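# Unplug the clipped cord from the power strip

## Task

Pull out the plug whose cord runs through the wire clip on the power strip and leave it lying away from that clip. At the end, neither gripper may be holding any other loose object.

## Robot and tools

Robot: two arms, left_arm and right_arm, each ending in a two-finger gripper. left_arm's base sits near (+0.016, +0.261, +0.026) m and right_arm's near (-0.037, -0.345, +0.014) m, both facing almost straight along +x. A camera stand is fixed behind the arms.

Frames: the scene frame has its origin at table-top height, midway between the nominal bases. +x points out over the table, +z points up, and +y is toward left_arm. Arm names do not match image left and right. Reported hand positions (m) and quaternions (wxyz) are in this frame and can be off by a few cm, more at long reach. Offsets you command use each Hand target's own axes. The fingers point along the gripper's +z and open and close along its y. end_effector_position is the point between the pads, about 1 cm behind the tips.

Motion row: 14 numbers, each in [-1, 1]. The first seven are left_arm's dx, dy, dz, rx, ry, rz, opening; the last seven are the same for right_arm. Always send all 14, even when only one arm moves. dx to rz are offsets from that arm's Hand target at the start of the action or move, not absolute poses. 1.0 equals 0.6 m of travel or 180 degrees of turn. rx, ry, rz form one rotation vector. Opening is absolute: +1 is fully open (0.094 m) and -1 is closed. A 0 in the opening slot means half open, not 'no change'. To keep a gripper as it is, resend its current opening. Sending six zeros re-requests the Hand target. The controller limits commanded orientation to within 40 degrees of the measured one per step.

execute_actions(actions, cameras): actions is a list of actions. Each action is a table of up to 15 rows, one row per 1/30 s step. A short table repeats its last row to fill the 15 steps. Every row is an offset from the same start pose, so sending an offset again moves the arm further. An empty list returns camera images and the full status. cameras takes names (cam_high, cam_low, cam_left_wrist, cam_right_wrist), ["all"], or [] for none.

move(target, speed, blend, opening_speed, grip_force, blocking, cameras): drives the grippers in straight lines. target is one 14-number row, or a list of up to 15 rows. Every row's offsets count from the same Hand targets. speed is the top speed in m/s, 0.002 to 2.9, default 0.25. Turn speed is capped at twice that value in rad/s. You can give one speed per target. blend is in metres and rounds corners between listed targets; 0 means stop at each one. opening_speed is the rate of change of opening per second on the -1..+1 scale, at least 0.2. Use it for slow closing on fragile items. grip_force is newtons per pad, 10 to 50 (50 is full). It persists once set, and lower values close more slowly. blocking=false returns after about 0.5 s while the motion keeps going. Paths do not avoid obstacles or the other arm. The gripper trails and can overshoot, more so when fast or when the arm is stretched. Do not route a path near an arm's own base, because that can flip its shoulder posture. The result adds a 'move:' line giving the ending (done, off_target, moving, held, fault) and any limits (paced = pose clipped, held = steps withheld). An arm not named in the ending reached its pose within 10 mm and 2 degrees. Neither done nor off_target tells you whether anything was touched.

wait(seconds 0..10): lets time pass while the arms hold their commands; a running move continues. stop(): brakes a running move, which needs some stopping distance. zoom_image(camera, region [x0,y0,x1,y1] in pixels, at most 504x504): gives a closer view of the latest image from that camera. Image sizes: cam_high and cam_low are 896x504; the wrist cameras are 672x504 fisheye. read_manual(section): returns only the licence text. finished_scene(scene): ends the current scene permanently. Call it only when the plug is out and free of the clip, and the result holds with the robot not touching it.

Results: Hand target is the last commanded pose after clipping, and it is where your next offsets start from. A gripper often stops a few cm short because of friction or weight. Waiting does not close that gap; send the missing distance as a further offset. grip_measured is the measured opening on the command scale. With nothing held it reads up to about 2.5 mm wide. On a hard part it reads slightly narrower than the part under squeeze. Since it follows your command, it will not show when contact happens. Release by commanding an opening well above grip_measured. Joint torques are total drive output including gravity and are noisy; joints 1 to 3 wrap at ±28 N m. 'Within noise' velocities mean the arm is still. Tool commands lists what each tool is currently being told.

Avoid: dropping or flinging things, releasing parts that are still moving, fast impacts, and hard pushes into fixed or heavy objects. Also avoid grippers, wrist cameras or housings touching each other; the clearance check will not prevent that. Do not let one gripper close on the other's fingers or load a wrist camera cable. Nothing may fall or be left off the table. An arm that is blocked keeps pushing until you command it back past its gripper. Long stretches, heavy holds and pushing toward unreachable poses heat the motors: MOTOR HOT warns at 75 °C, the arm folds at 90 °C and goes limp at 100 °C. Loose objects may occasionally be nudged by outside forces. Useful sequence: look, open, approach the plug body from above, close firmly, pull straight out along the socket axis slowly, move it clear of the clip, set it down gently on the table, open, and back away.

Each tool is called after "Call:" as name([rows], argument=value, ...), one row to a line, values as JSON.

## Session

Call:
execute_actions(actions=[])

Scene clock: 0.00 s.
left_arm: end_effector_position=(+0.2384, +0.1333, +0.2729) grip_measured=+1.000 end_effector_quat_wxyz=(+0.413, +0.082, +0.892, -0.162) | right_arm: end_effector_position=(+0.2548, -0.3766, +0.2317) grip_measured=+1.000 end_effector_quat_wxyz=(+0.382, +0.048, +0.923, +0.024)
Joint positions: left_arm=[-0.601 0.748 0.92 -0.827 -0.106 -0.363 0.094] | right_arm=[-0.151 0.981 0.973 -0.788 -0.15 -0.037 0.094]
Joint velocities: within noise
Joint torques (N m): no reading
Heat: left arm: 32 °C; right arm: 36 °C.
Hand target: left_arm +0.2401, +0.1329, +0.2826; +0.427, +0.081, +0.885, -0.167 | right_arm +0.2543, -0.3761, +0.2357; +0.386, +0.047, +0.921, +0.024
Tool commands: left_gripper/opening=+1.0 right_gripper/opening=+1.0

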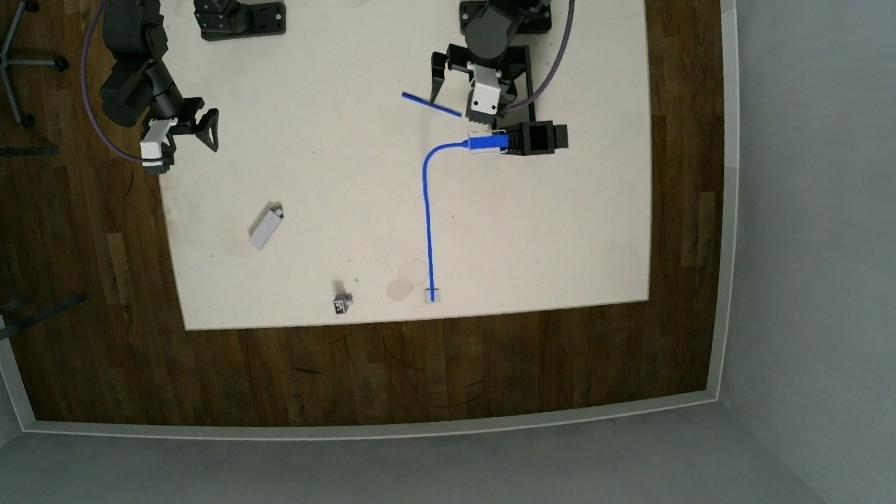

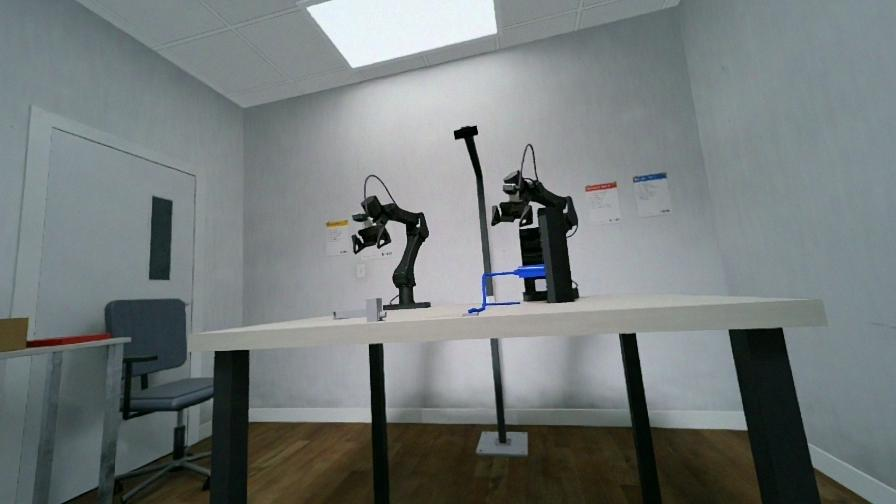

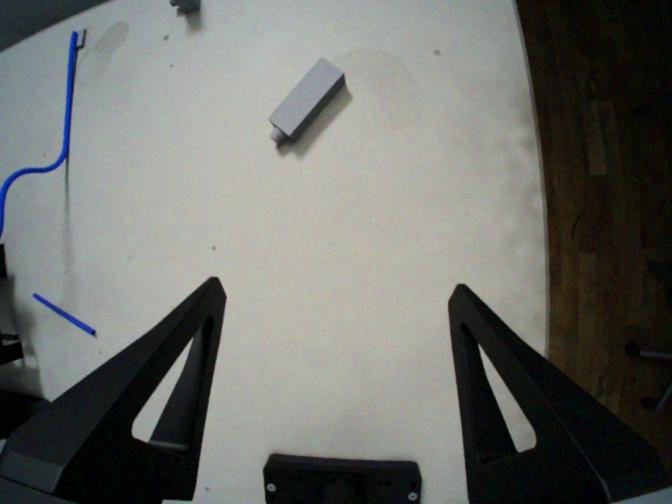

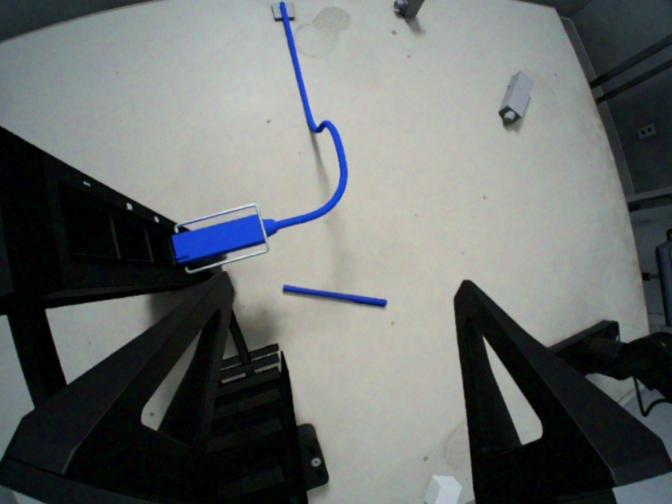

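Call:
zoom_image(camera="cam_high", region=[390, 0, 610, 180])

Call:
zoom_image(camera="cam_right_wrist", region=[0, 100, 400, 500])

Call:
zoom_image(camera="cam_low", region=[430, 130, 630, 330])

Call:
execute_actions([
  [[0,0,-0.05,0,0,0,1,0,0,0,0,0,0,1]],
], cameras=["all"])

Scaled by 2.291 from the camera's 896x504 image, which has a finer 1280x720 frame.

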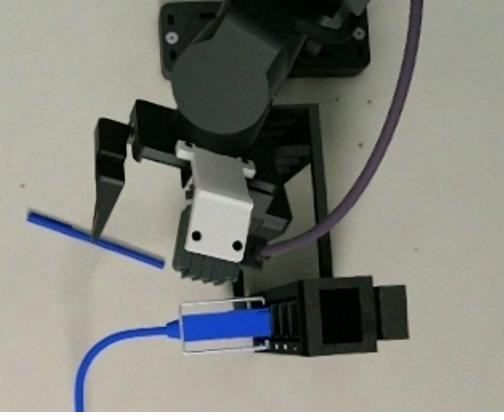

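Scaled by 1.260 from the camera's 672x504 image, which has a finer 960x720 frame.

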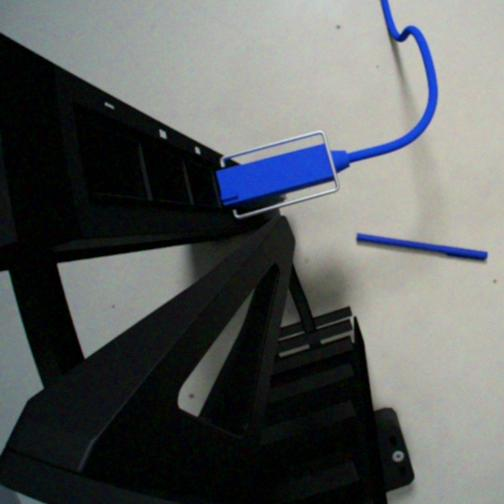

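Scaled by 2.520 from the camera's 896x504 image, which has a finer 1280x720 frame.

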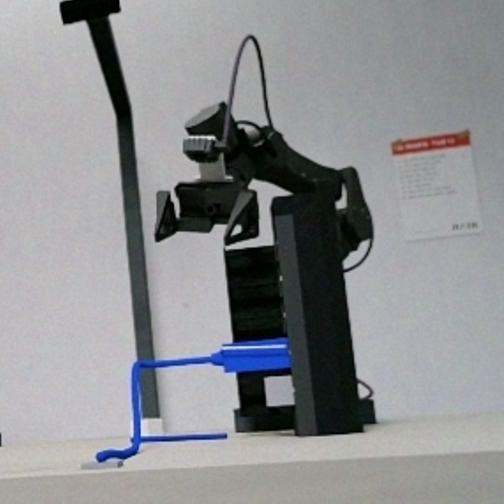

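Scene clock: 31.10 s.
left_arm: end_effector_position=(+0.2166, +0.1439, +0.2871) grip_measured=+1.000 end_effector_quat_wxyz=(+0.412, +0.086, +0.893, -0.163) | right_arm: end_effector_position=(+0.2548, -0.3766, +0.2317) grip_measured=+1.000 end_effector_quat_wxyz=(+0.382, +0.048, +0.923, +0.024)
Joint positions: left_arm=[-0.629 0.69 0.98 -0.949 -0.123 -0.375 0.094] | right_arm=[-0.151 0.981 0.973 -0.788 -0.15 -0.037 0.094]
Joint torques (N m): left_arm=[-0.72 0.62 7.71 2.15 -0.22 -0.11] | right_arm=[-0.02 -2.33 10.09 1.82 -0.13 0.01]
Heat: left arm: 37 °C; right arm: 41 °C.
Hand target: left_arm +0.2183, +0.1439, +0.3001; +0.427, +0.081, +0.885, -0.167 | right_arm +0.2543, -0.3761, +0.2357; +0.386, +0.047, +0.921, +0.024
Off the commanded pose: left_arm 0.013 m, 2 deg | right_arm 0.004 m, 1 deg.

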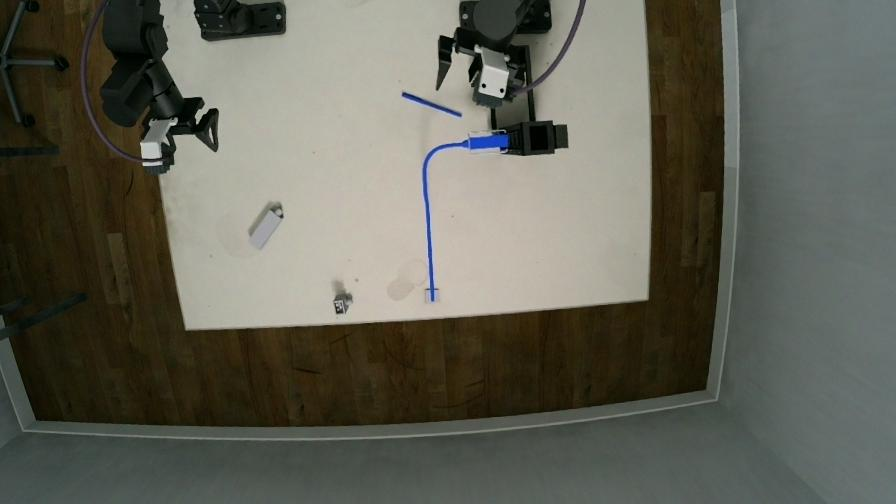

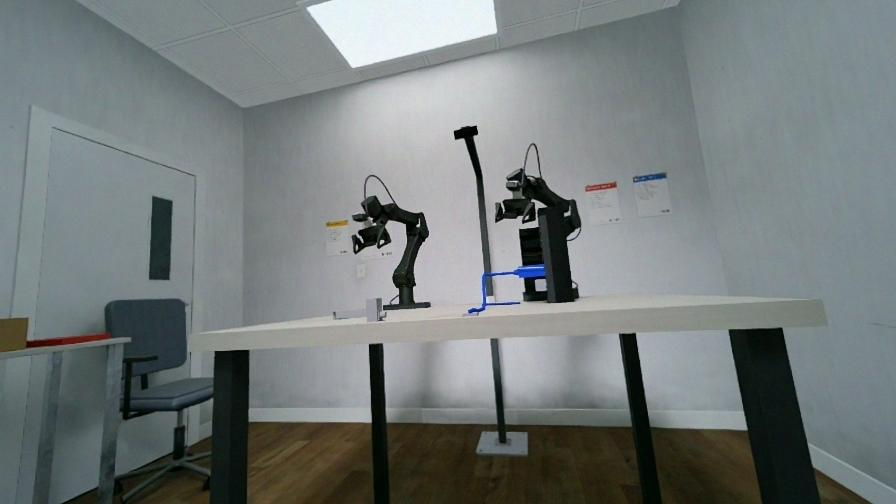

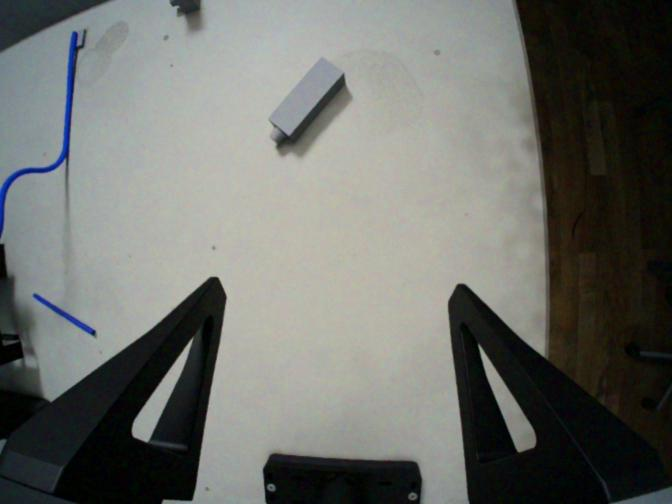

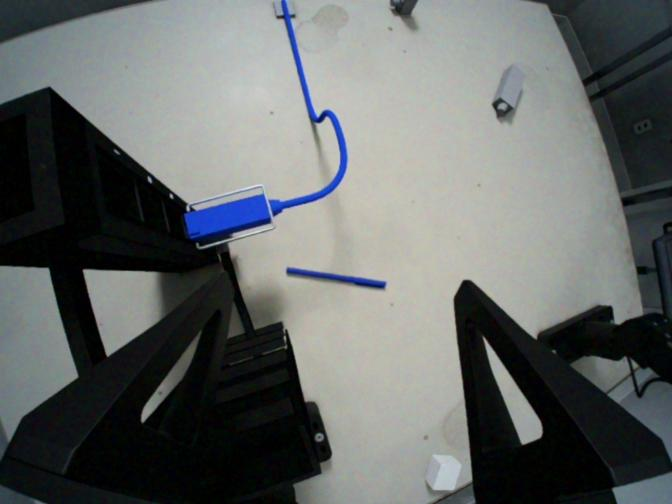

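Call:
zoom_image(camera="cam_right_wrist", region=[130, 140, 330, 290])

Call:
zoom_image(camera="cam_low", region=[470, 240, 590, 330])

Call:
zoom_image(camera="cam_high", region=[450, 80, 590, 180])

Scaled by 2.520 from the camera's 672x504 image, which has a finer 960x720 frame.

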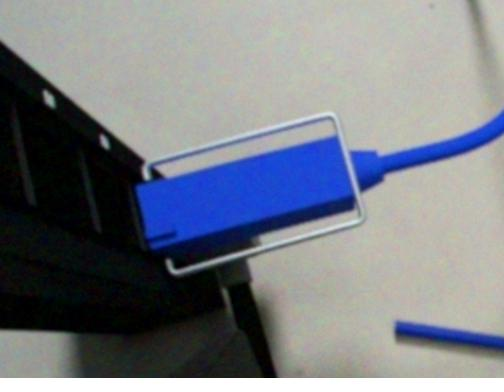

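Scaled by 4.200 from the camera's 896x504 image, which has a finer 1280x720 frame.

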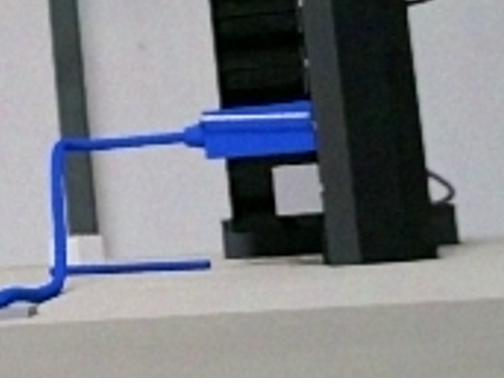

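Scaled by 3.600 from the camera's 896x504 image, which has a finer 1280x720 frame.

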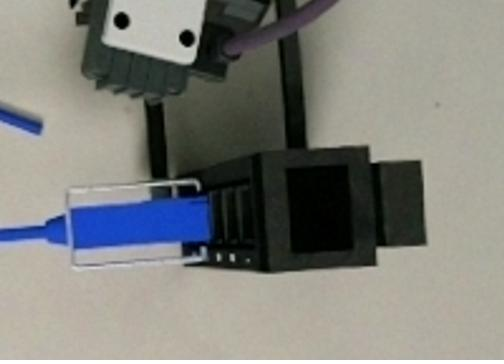

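Call:
move(target=[0,0,0,0,0,0,1,0.1345,0.481,0.0763,-0.405,-0.19,-0.19,1], cameras=["all"])

Scene clock: 169.93 s.
left_arm: end_effector_position=(+0.2165, +0.1440, +0.2869) grip_measured=+1.000 end_effector_quat_wxyz=(+0.411, +0.086, +0.893, -0.162) | right_arm: end_effector_position=(+0.2476, -0.0852, +0.1603) grip_measured=+1.000 end_effector_quat_wxyz=(+0.549, -0.423, +0.578, +0.430)
Joint positions: left_arm=[-0.629 0.69 0.98 -0.95 -0.123 -0.375 0.094] | right_arm=[0.399 1.742 0.409 1.287 -0.949 -0.004 0.094]
Joint torques (N m): left_arm=[-0.76 0.57 7.71 2.12 -0.23 -0.1] | right_arm=[0.58 -5.44 8.57 2.32 -0.13 0.06]
Heat: left arm: 36 °C; right arm: 43 °C.
Hand target: left_arm +0.2182, +0.1439, +0.3001; +0.427, +0.081, +0.885, -0.167 | right_arm +0.2504, -0.0803, +0.1697; +0.562, -0.431, +0.560, +0.431
Off the commanded pose: left_arm 0.013 m, 2 deg | right_arm 0.011 m, 3 deg.
move: off_target (left_arm, right_arm)

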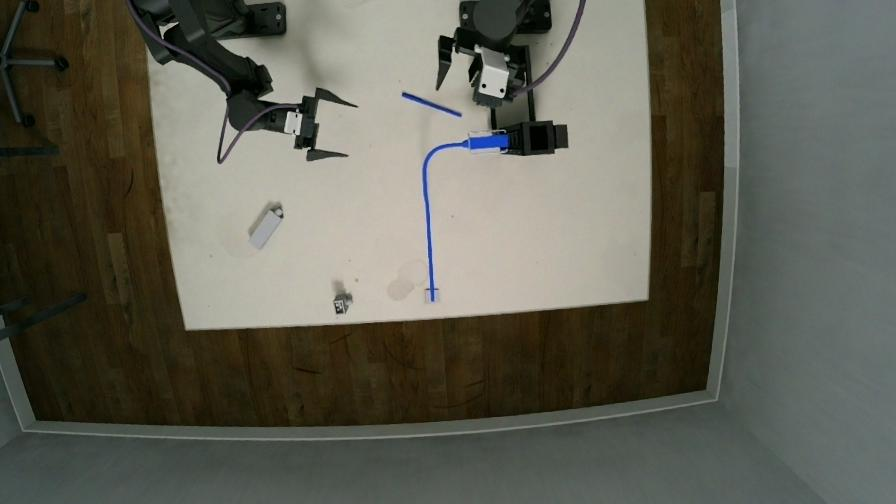

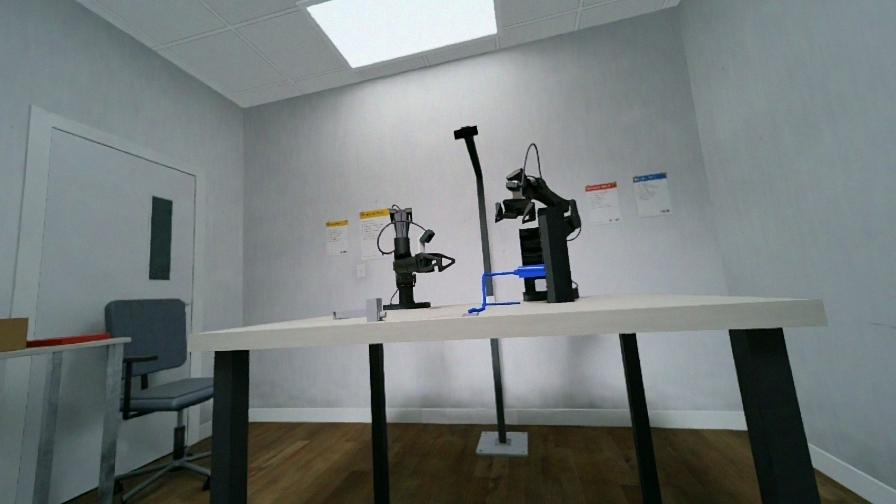

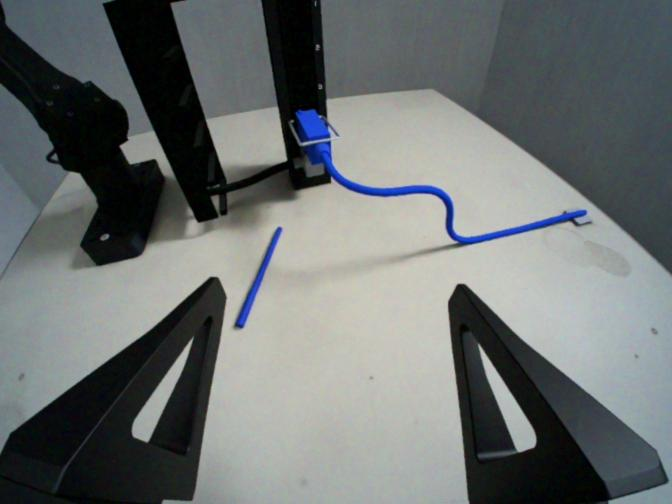

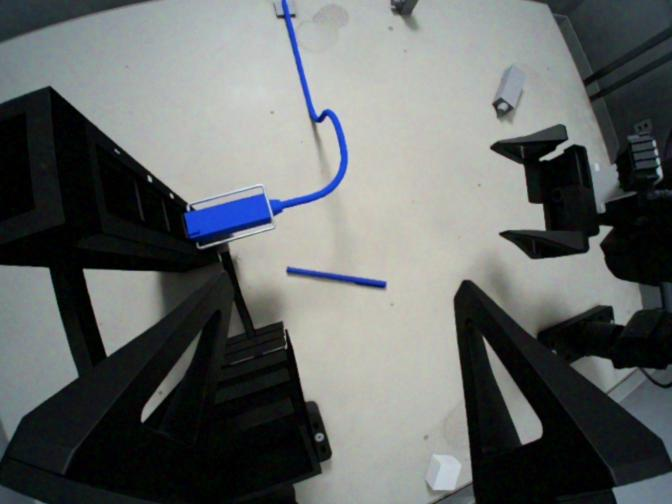

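Call:
zoom_image(camera="cam_left_wrist", region=[240, 80, 400, 200])

Call:
zoom_image(camera="cam_left_wrist", region=[60, 0, 400, 255])

Scaled by 3.150 from the camera's 672x504 image, which has a finer 960x720 frame.

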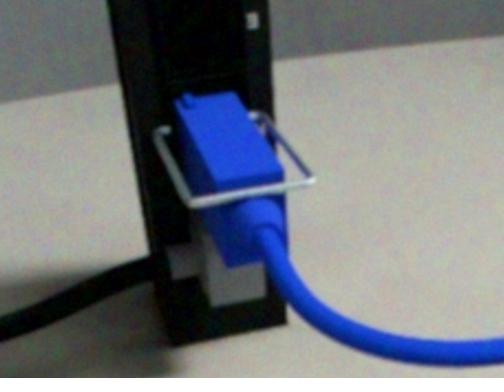

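Scaled by 1.482 from the camera's 672x504 image, which has a finer 960x720 frame.

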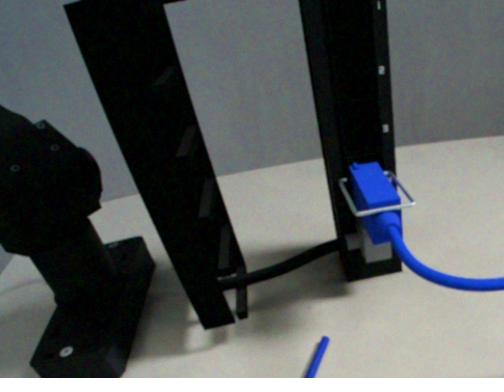

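Call:
move([
  [-0.1,-0.03,-0.1,0,0,0,1,0,0,0,0,0,0,1],
  [-0.1,-0.03,-0.1,0,0,0,1,0.033,-0.003,0.2257,-0.0823,0.1112,-0.0139,1],
], cameras=["all"])

Call:
zoom_image(camera="cam_left_wrist", region=[200, 0, 480, 260])

Scene clock: 215.23 s.
left_arm: end_effector_position=(+0.2063, +0.1479, +0.3753) grip_measured=+1.000 end_effector_quat_wxyz=(+0.413, +0.086, +0.892, -0.163) | right_arm: end_effector_position=(+0.2850, +0.0447, +0.1475) grip_measured=+1.000 end_effector_quat_wxyz=(-0.405, +0.573, -0.586, -0.405)
Joint positions: left_arm=[-0.665 0.865 1.432 -1.227 -0.152 -0.397 0.094] | right_arm=[0.652 1.936 1.148 0.221 -0.878 -0.445 0.094]
Joint torques (N m): left_arm=[-0.76 0.51 6.67 2.1 -0.23 -0.09] | right_arm=[0.23 -9.1 12.03 1.7 -0.39 -0.16]
Heat: left arm: 36 °C; right arm: 40 °C.
Hand target: left_arm +0.2067, +0.1489, +0.3859; +0.427, +0.081, +0.885, -0.167 | right_arm +0.2871, +0.0501, +0.1502; -0.405, +0.579, -0.579, -0.406
Off the commanded pose: left_arm 0.011 m, 2 deg | right_arm 0.006 m, 1 deg.
move: off_target (left_arm)

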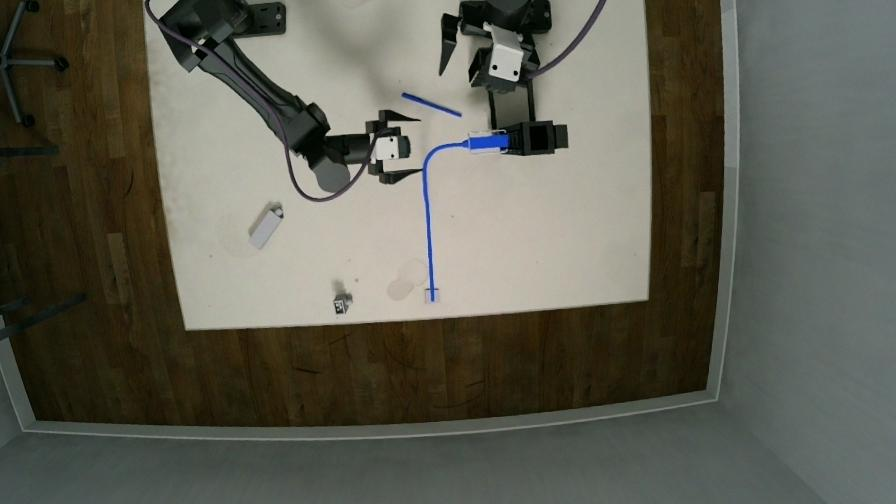

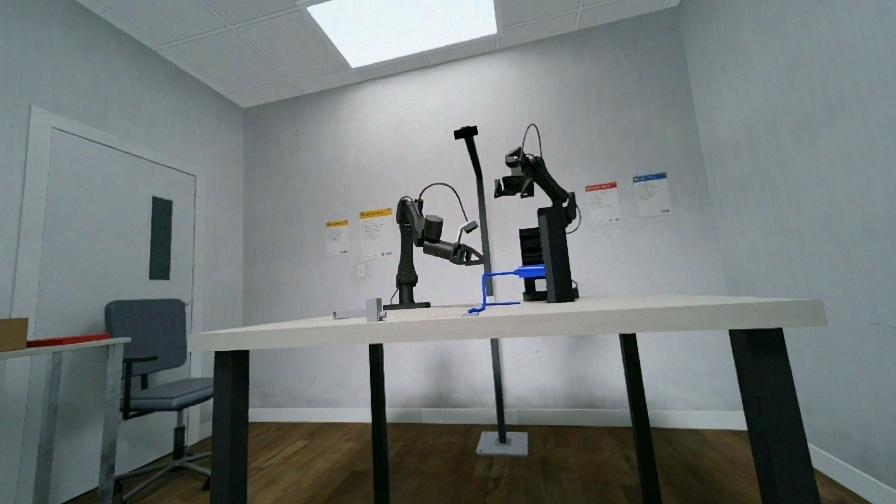

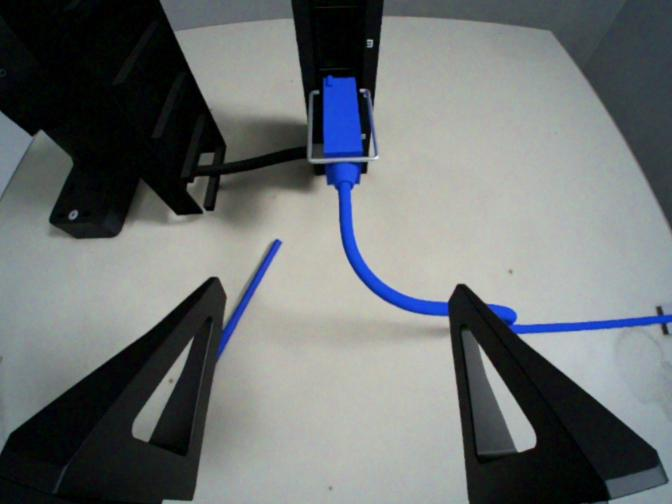

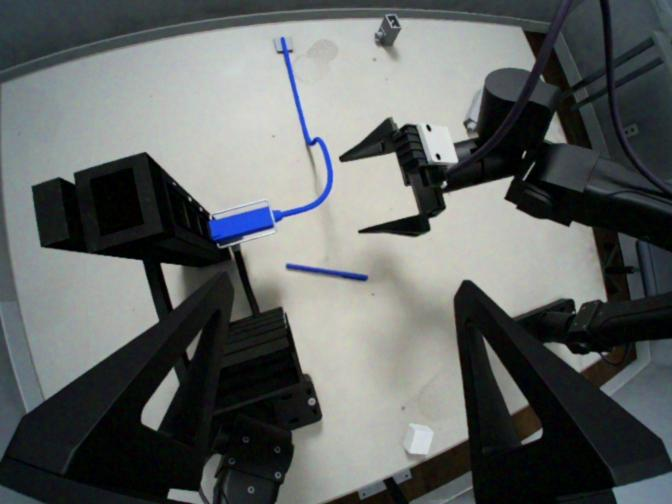

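Scaled by 1.800 from the camera's 672x504 image, which has a finer 960x720 frame.

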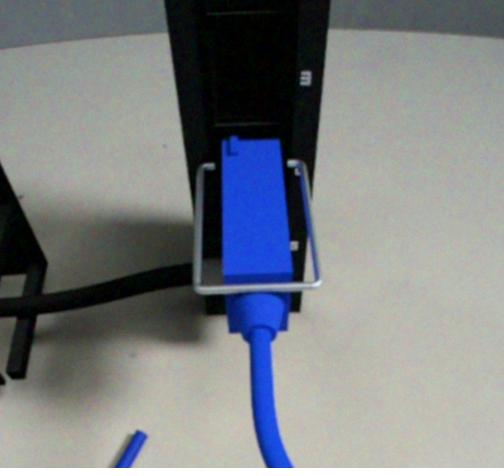

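Call:
move(target=[0,0,0,0,0,0,1,0.0142,-0.0033,0.1027,0,0.0556,0,-0.383], speed=0.12, cameras=["all"])

Call:
zoom_image(camera="cam_left_wrist", region=[200, 50, 480, 310])

Scene clock: 267.70 s.
left_arm: end_effector_position=(+0.2063, +0.1479, +0.3753) grip_measured=+1.000 end_effector_quat_wxyz=(+0.413, +0.086, +0.892, -0.163) | right_arm: end_effector_position=(+0.2877, +0.0993, +0.1196) grip_measured=-0.381 end_effector_quat_wxyz=(-0.354, +0.607, -0.619, -0.352)
Joint positions: left_arm=[-0.665 0.865 1.432 -1.227 -0.152 -0.397 0.094] | right_arm=[0.779 2.089 1.417 -0.04 -0.694 -0.496 0.029]
Joint torques (N m): left_arm=[-0.77 0.51 6.67 2.12 -0.23 -0.09] | right_arm=[0.06 -10.45 12.57 1.67 -0.41 -0.1]
Heat: left arm: 38 °C; right arm: 47 °C.
Hand target: left_arm +0.2067, +0.1489, +0.3859; +0.427, +0.081, +0.885, -0.167 | right_arm +0.2892, +0.1050, +0.1212; -0.353, +0.612, -0.613, -0.354
Off the commanded pose: left_arm 0.011 m, 2 deg | right_arm 0.006 m, 1 deg.
move: off_target (left_arm)

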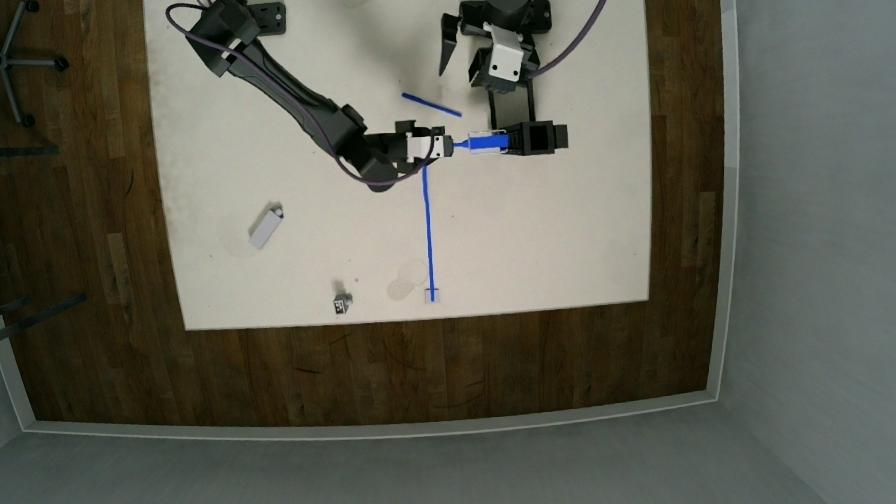

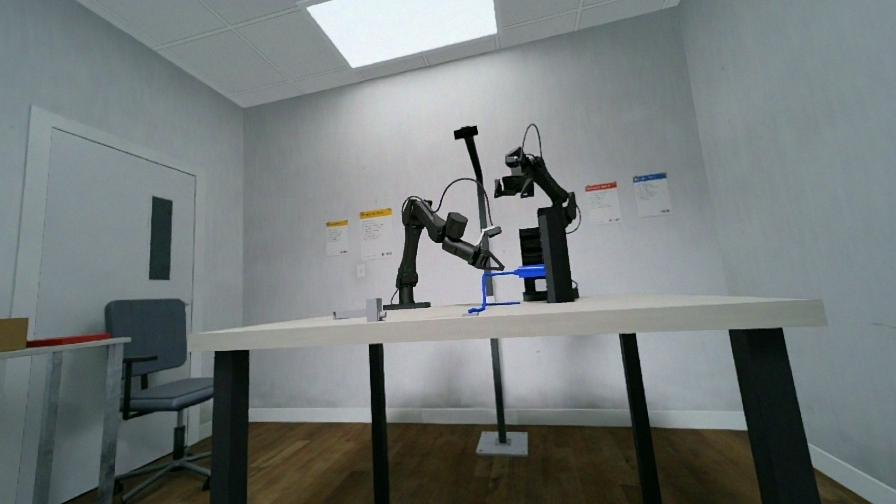

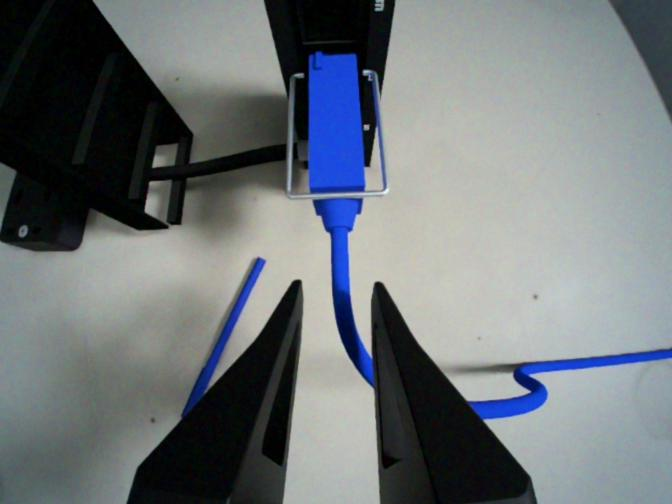

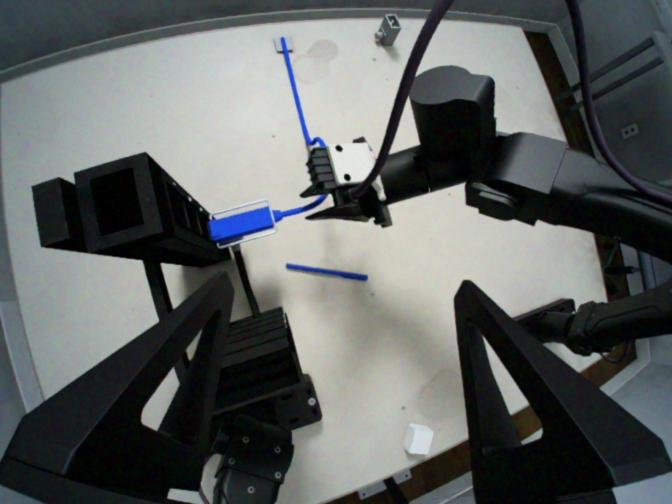

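Scaled by 1.800 from the camera's 672x504 image, which has a finer 960x720 frame.

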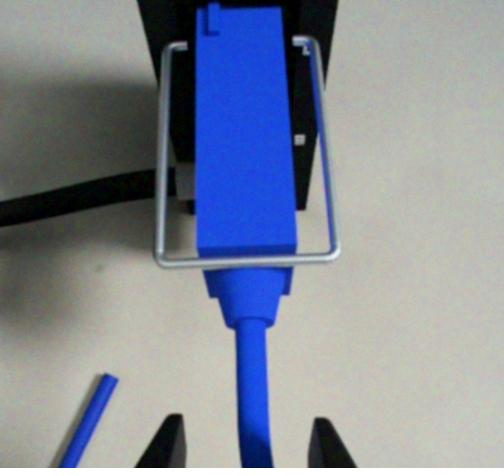

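Call:
move([
  [0,0,0,0,0,0,1,0.0069,0.002,0.0535,0,0,0,-0.4],
  [0,0,0,0,0,0,1,-0.0023,0.002,0.0694,0,0,0,-0.4],
], speed=0.06, cameras=["cam_left_wrist","cam_right_wrist","cam_low"])

Call:
zoom_image(camera="cam_left_wrist", region=[200, 100, 480, 360])

Call:
zoom_image(camera="cam_right_wrist", region=[180, 140, 360, 260])

Call:
zoom_image(camera="cam_low", region=[440, 200, 600, 320])

Scene clock: 296.77 s.
left_arm: end_effector_position=(+0.2063, +0.1479, +0.3753) grip_measured=+1.000 end_effector_quat_wxyz=(+0.413, +0.086, +0.892, -0.163) | right_arm: end_effector_position=(+0.2871, +0.1340, +0.1003) grip_measured=-0.398 end_effector_quat_wxyz=(-0.353, +0.612, -0.616, -0.348)
Joint positions: left_arm=[-0.665 0.865 1.432 -1.227 -0.152 -0.397 0.094] | right_arm=[0.837 2.201 1.516 -0.008 -0.647 -0.468 0.028]
Joint torques (N m): left_arm=[-0.77 0.51 6.69 2.11 -0.24 -0.09] | right_arm=[0.39 -11.07 12.21 1.82 -0.42 0.13]
Heat: left arm: 39 °C; right arm: 47 °C.
Hand target: left_arm +0.2067, +0.1489, +0.3859; +0.427, +0.081, +0.885, -0.167 | right_arm +0.2880, +0.1418, +0.1015; -0.353, +0.612, -0.613, -0.354
Off the commanded pose: left_arm 0.011 m, 2 deg | right_arm 0.008 m, 1 deg.
move: off_target (left_arm)
Images, in order (width x height): cam_low 896x504, cam_left_wrist 672x504, cam_right_wrist 672x504.

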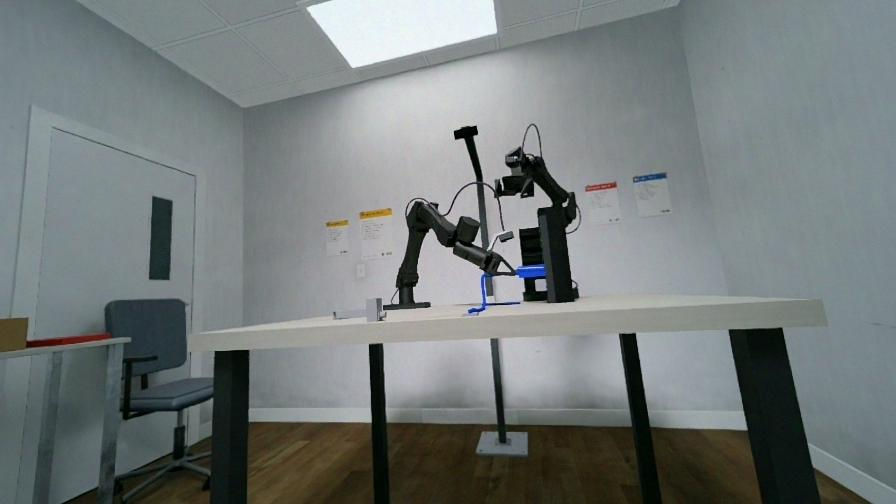

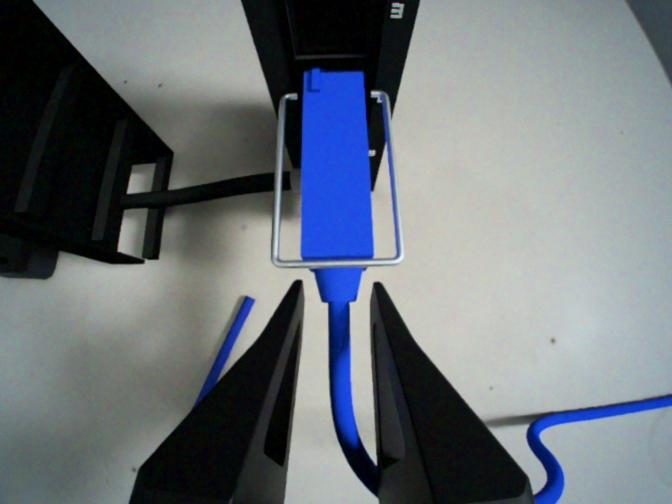

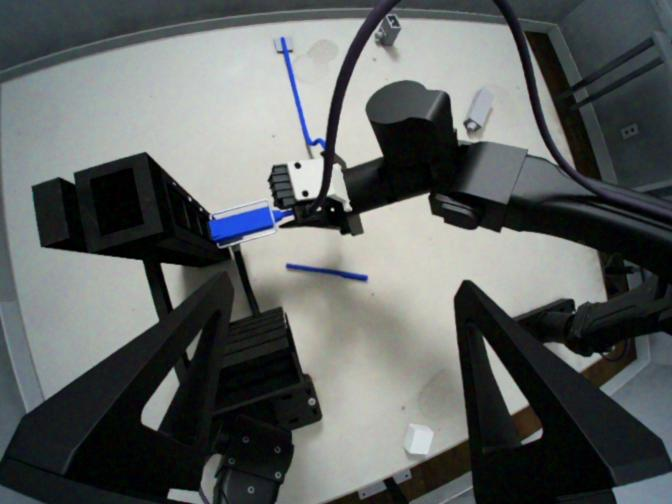

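Scaled by 1.800 from the camera's 672x504 image, which has a finer 960x720 frame.

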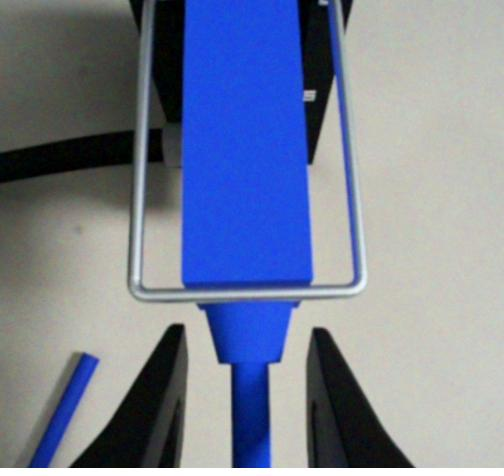

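Scaled by 2.800 from the camera's 672x504 image, which has a finer 960x720 frame.

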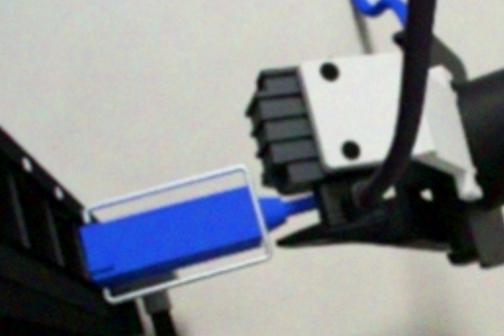

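Scaled by 3.150 from the camera's 896x504 image, which has a finer 1280x720 frame.

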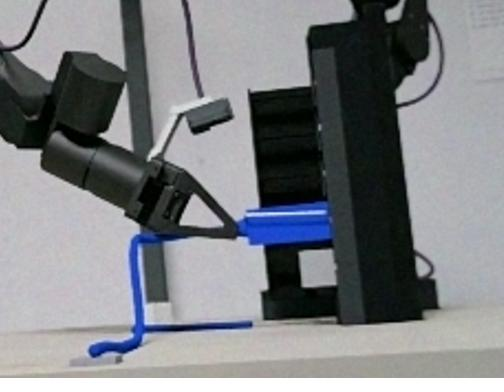

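Call:
move([
  [0,0,0,0,0,0,1,-0.0013,0,0.0089,0,0,0,-0.38],
  [0,0,0,0,0,0,1,-0.025,0,0.0005,0,0,0,-0.38],
], speed=0.05, cameras=["cam_left_wrist","cam_right_wrist","cam_low"])

Call:
zoom_image(camera="cam_left_wrist", region=[200, 100, 480, 360])

Call:
zoom_image(camera="cam_low", region=[440, 200, 600, 320])

Scene clock: 326.23 s.
left_arm: end_effector_position=(+0.2063, +0.1479, +0.3753) grip_measured=+1.000 end_effector_quat_wxyz=(+0.413, +0.086, +0.892, -0.163) | right_arm: end_effector_position=(+0.2892, +0.1404, +0.1037) grip_measured=-0.382 end_effector_quat_wxyz=(-0.349, +0.611, -0.621, -0.346)
Joint positions: left_arm=[-0.665 0.865 1.432 -1.227 -0.152 -0.397 0.094] | right_arm=[0.846 2.216 1.563 -0.045 -0.634 -0.458 0.029]
Joint torques (N m): left_arm=[-0.75 0.5 6.68 2.1 -0.23 -0.09] | right_arm=[0.65 -12.78 12.74 1.75 -0.43 0.12]
Heat: left arm: 39 °C; right arm: 46 °C.
Hand target: left_arm +0.2067, +0.1489, +0.3859; +0.427, +0.081, +0.885, -0.167 | right_arm +0.2879, +0.1496, +0.1143; -0.353, +0.612, -0.612, -0.354
Off the commanded pose: left_arm 0.011 m, 2 deg | right_arm 0.014 m, 1 deg.
move: off_target (left_arm, right_arm)
Images, in order (width x height): cam_low 896x504, cam_left_wrist 672x504, cam_right_wrist 672x504.

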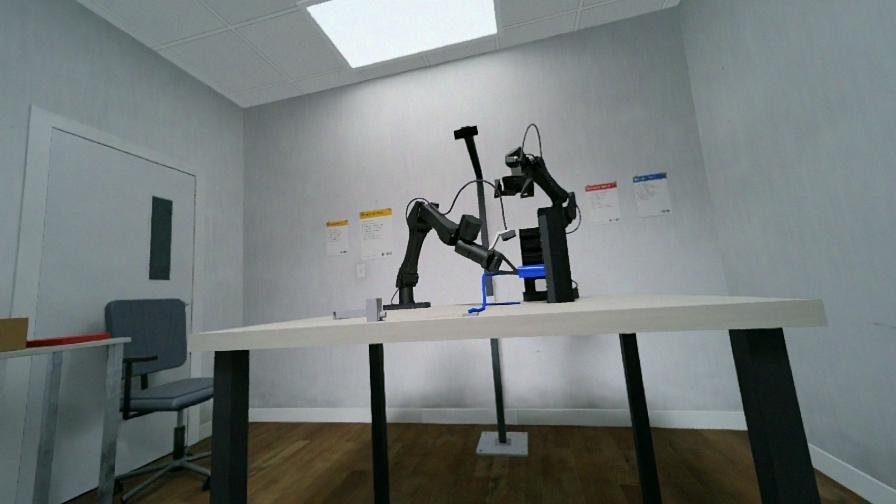

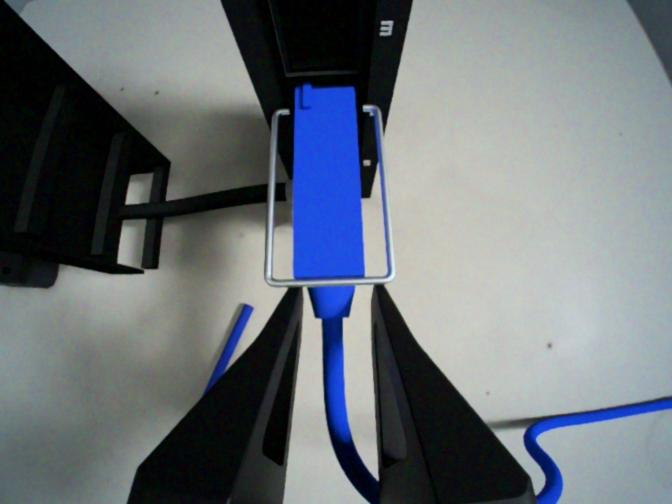

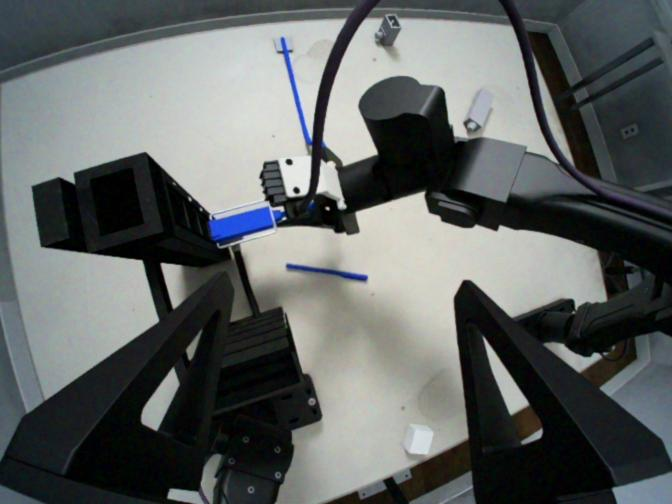

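Scaled by 1.800 from the camera's 672x504 image, which has a finer 960x720 frame.

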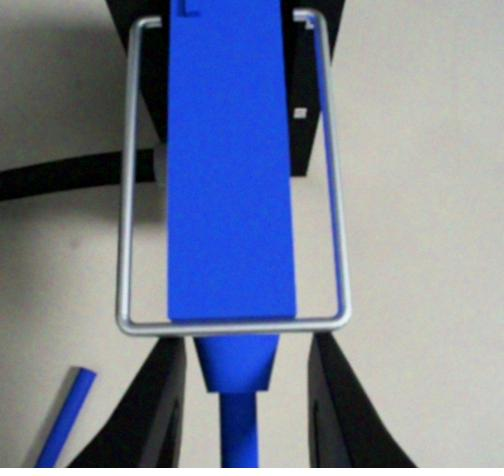

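Scaled by 3.150 from the camera's 896x504 image, which has a finer 1280x720 frame.

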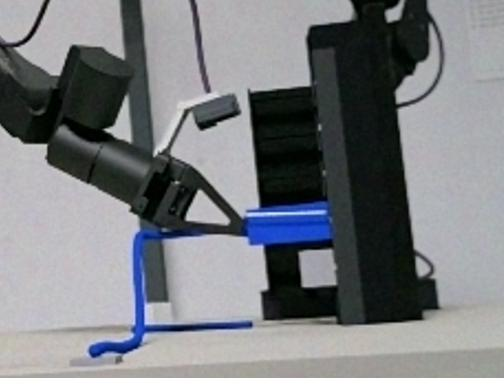

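Call:
move([
  [0,0,0,0,0,0,1,0.0317,0.0008,-0.0044,0,0,0,-0.33],
  [0,0,0,0,0,0,1,0.0242,0.0008,0.0085,0,0,0,-0.33],
], speed=0.05, cameras=["cam_left_wrist","cam_low"])

Call:
zoom_image(camera="cam_left_wrist", region=[200, 100, 480, 360])

Call:
zoom_image(camera="cam_low", region=[480, 230, 580, 310])

Scene clock: 345.23 s.
left_arm: end_effector_position=(+0.2063, +0.1479, +0.3753) grip_measured=+1.000 end_effector_quat_wxyz=(+0.413, +0.086, +0.892, -0.163) | right_arm: end_effector_position=(+0.2890, +0.1410, +0.1034) grip_measured=-0.332 end_effector_quat_wxyz=(-0.355, +0.611, -0.616, -0.348)
Joint positions: left_arm=[-0.665 0.865 1.432 -1.227 -0.152 -0.397 0.094] | right_arm=[0.846 2.216 1.55 -0.018 -0.639 -0.458 0.031]
Joint torques (N m): left_arm=[-0.73 0.5 6.65 2.1 -0.23 -0.09] | right_arm=[0.39 -11.25 10.4 2.03 -0.38 0.08]
Heat: left arm: 39 °C; right arm: 47 °C.
Hand target: left_arm +0.2067, +0.1489, +0.3859; +0.427, +0.081, +0.885, -0.167 | right_arm +0.2874, +0.1469, +0.0993; -0.353, +0.612, -0.612, -0.354
Off the commanded pose: left_arm 0.011 m, 2 deg | right_arm 0.007 m, 1 deg.
move: off_target (left_arm)
Images, in order (width x height): cam_low 896x504, cam_left_wrist 672x504.

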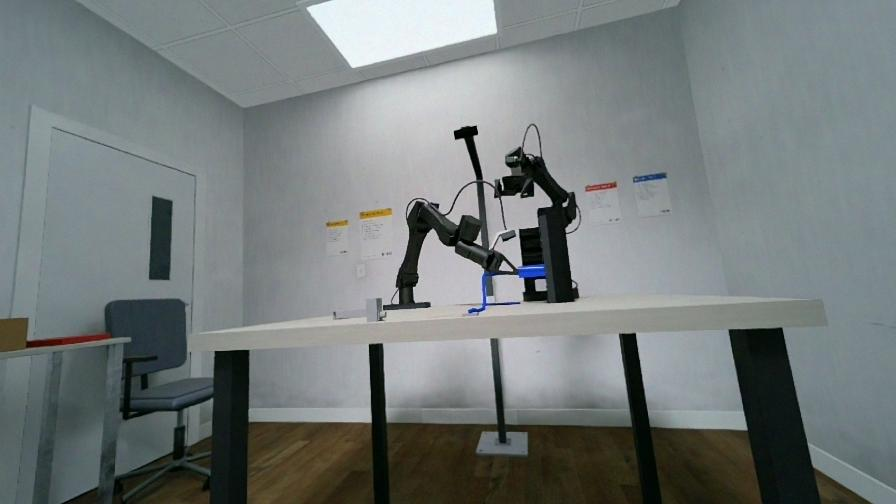

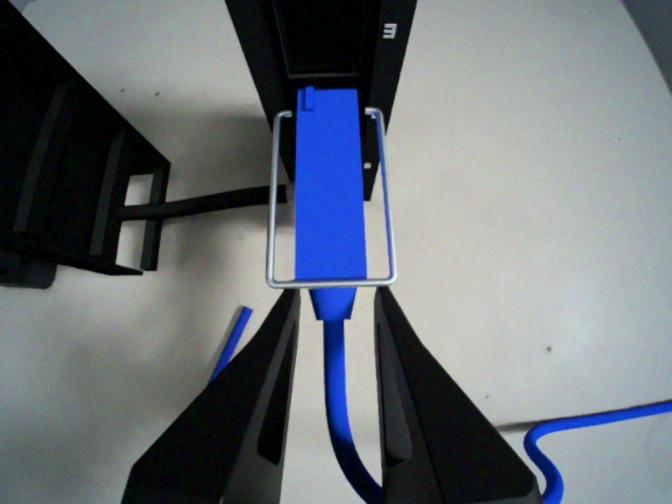

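Scaled by 1.800 from the camera's 672x504 image, which has a finer 960x720 frame.

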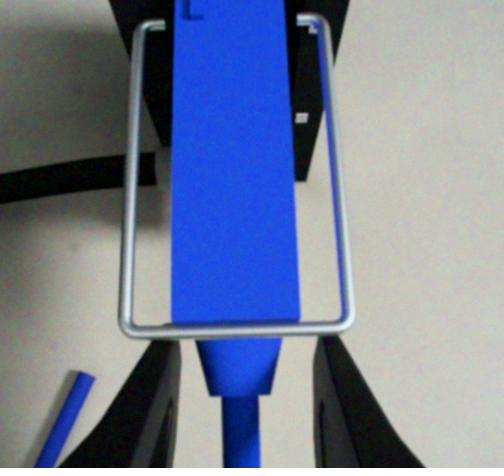

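Scaled by 5.040 from the camera's 896x504 image, which has a finer 1280x720 frame.

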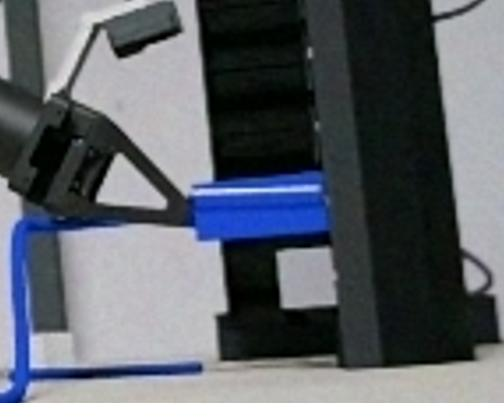

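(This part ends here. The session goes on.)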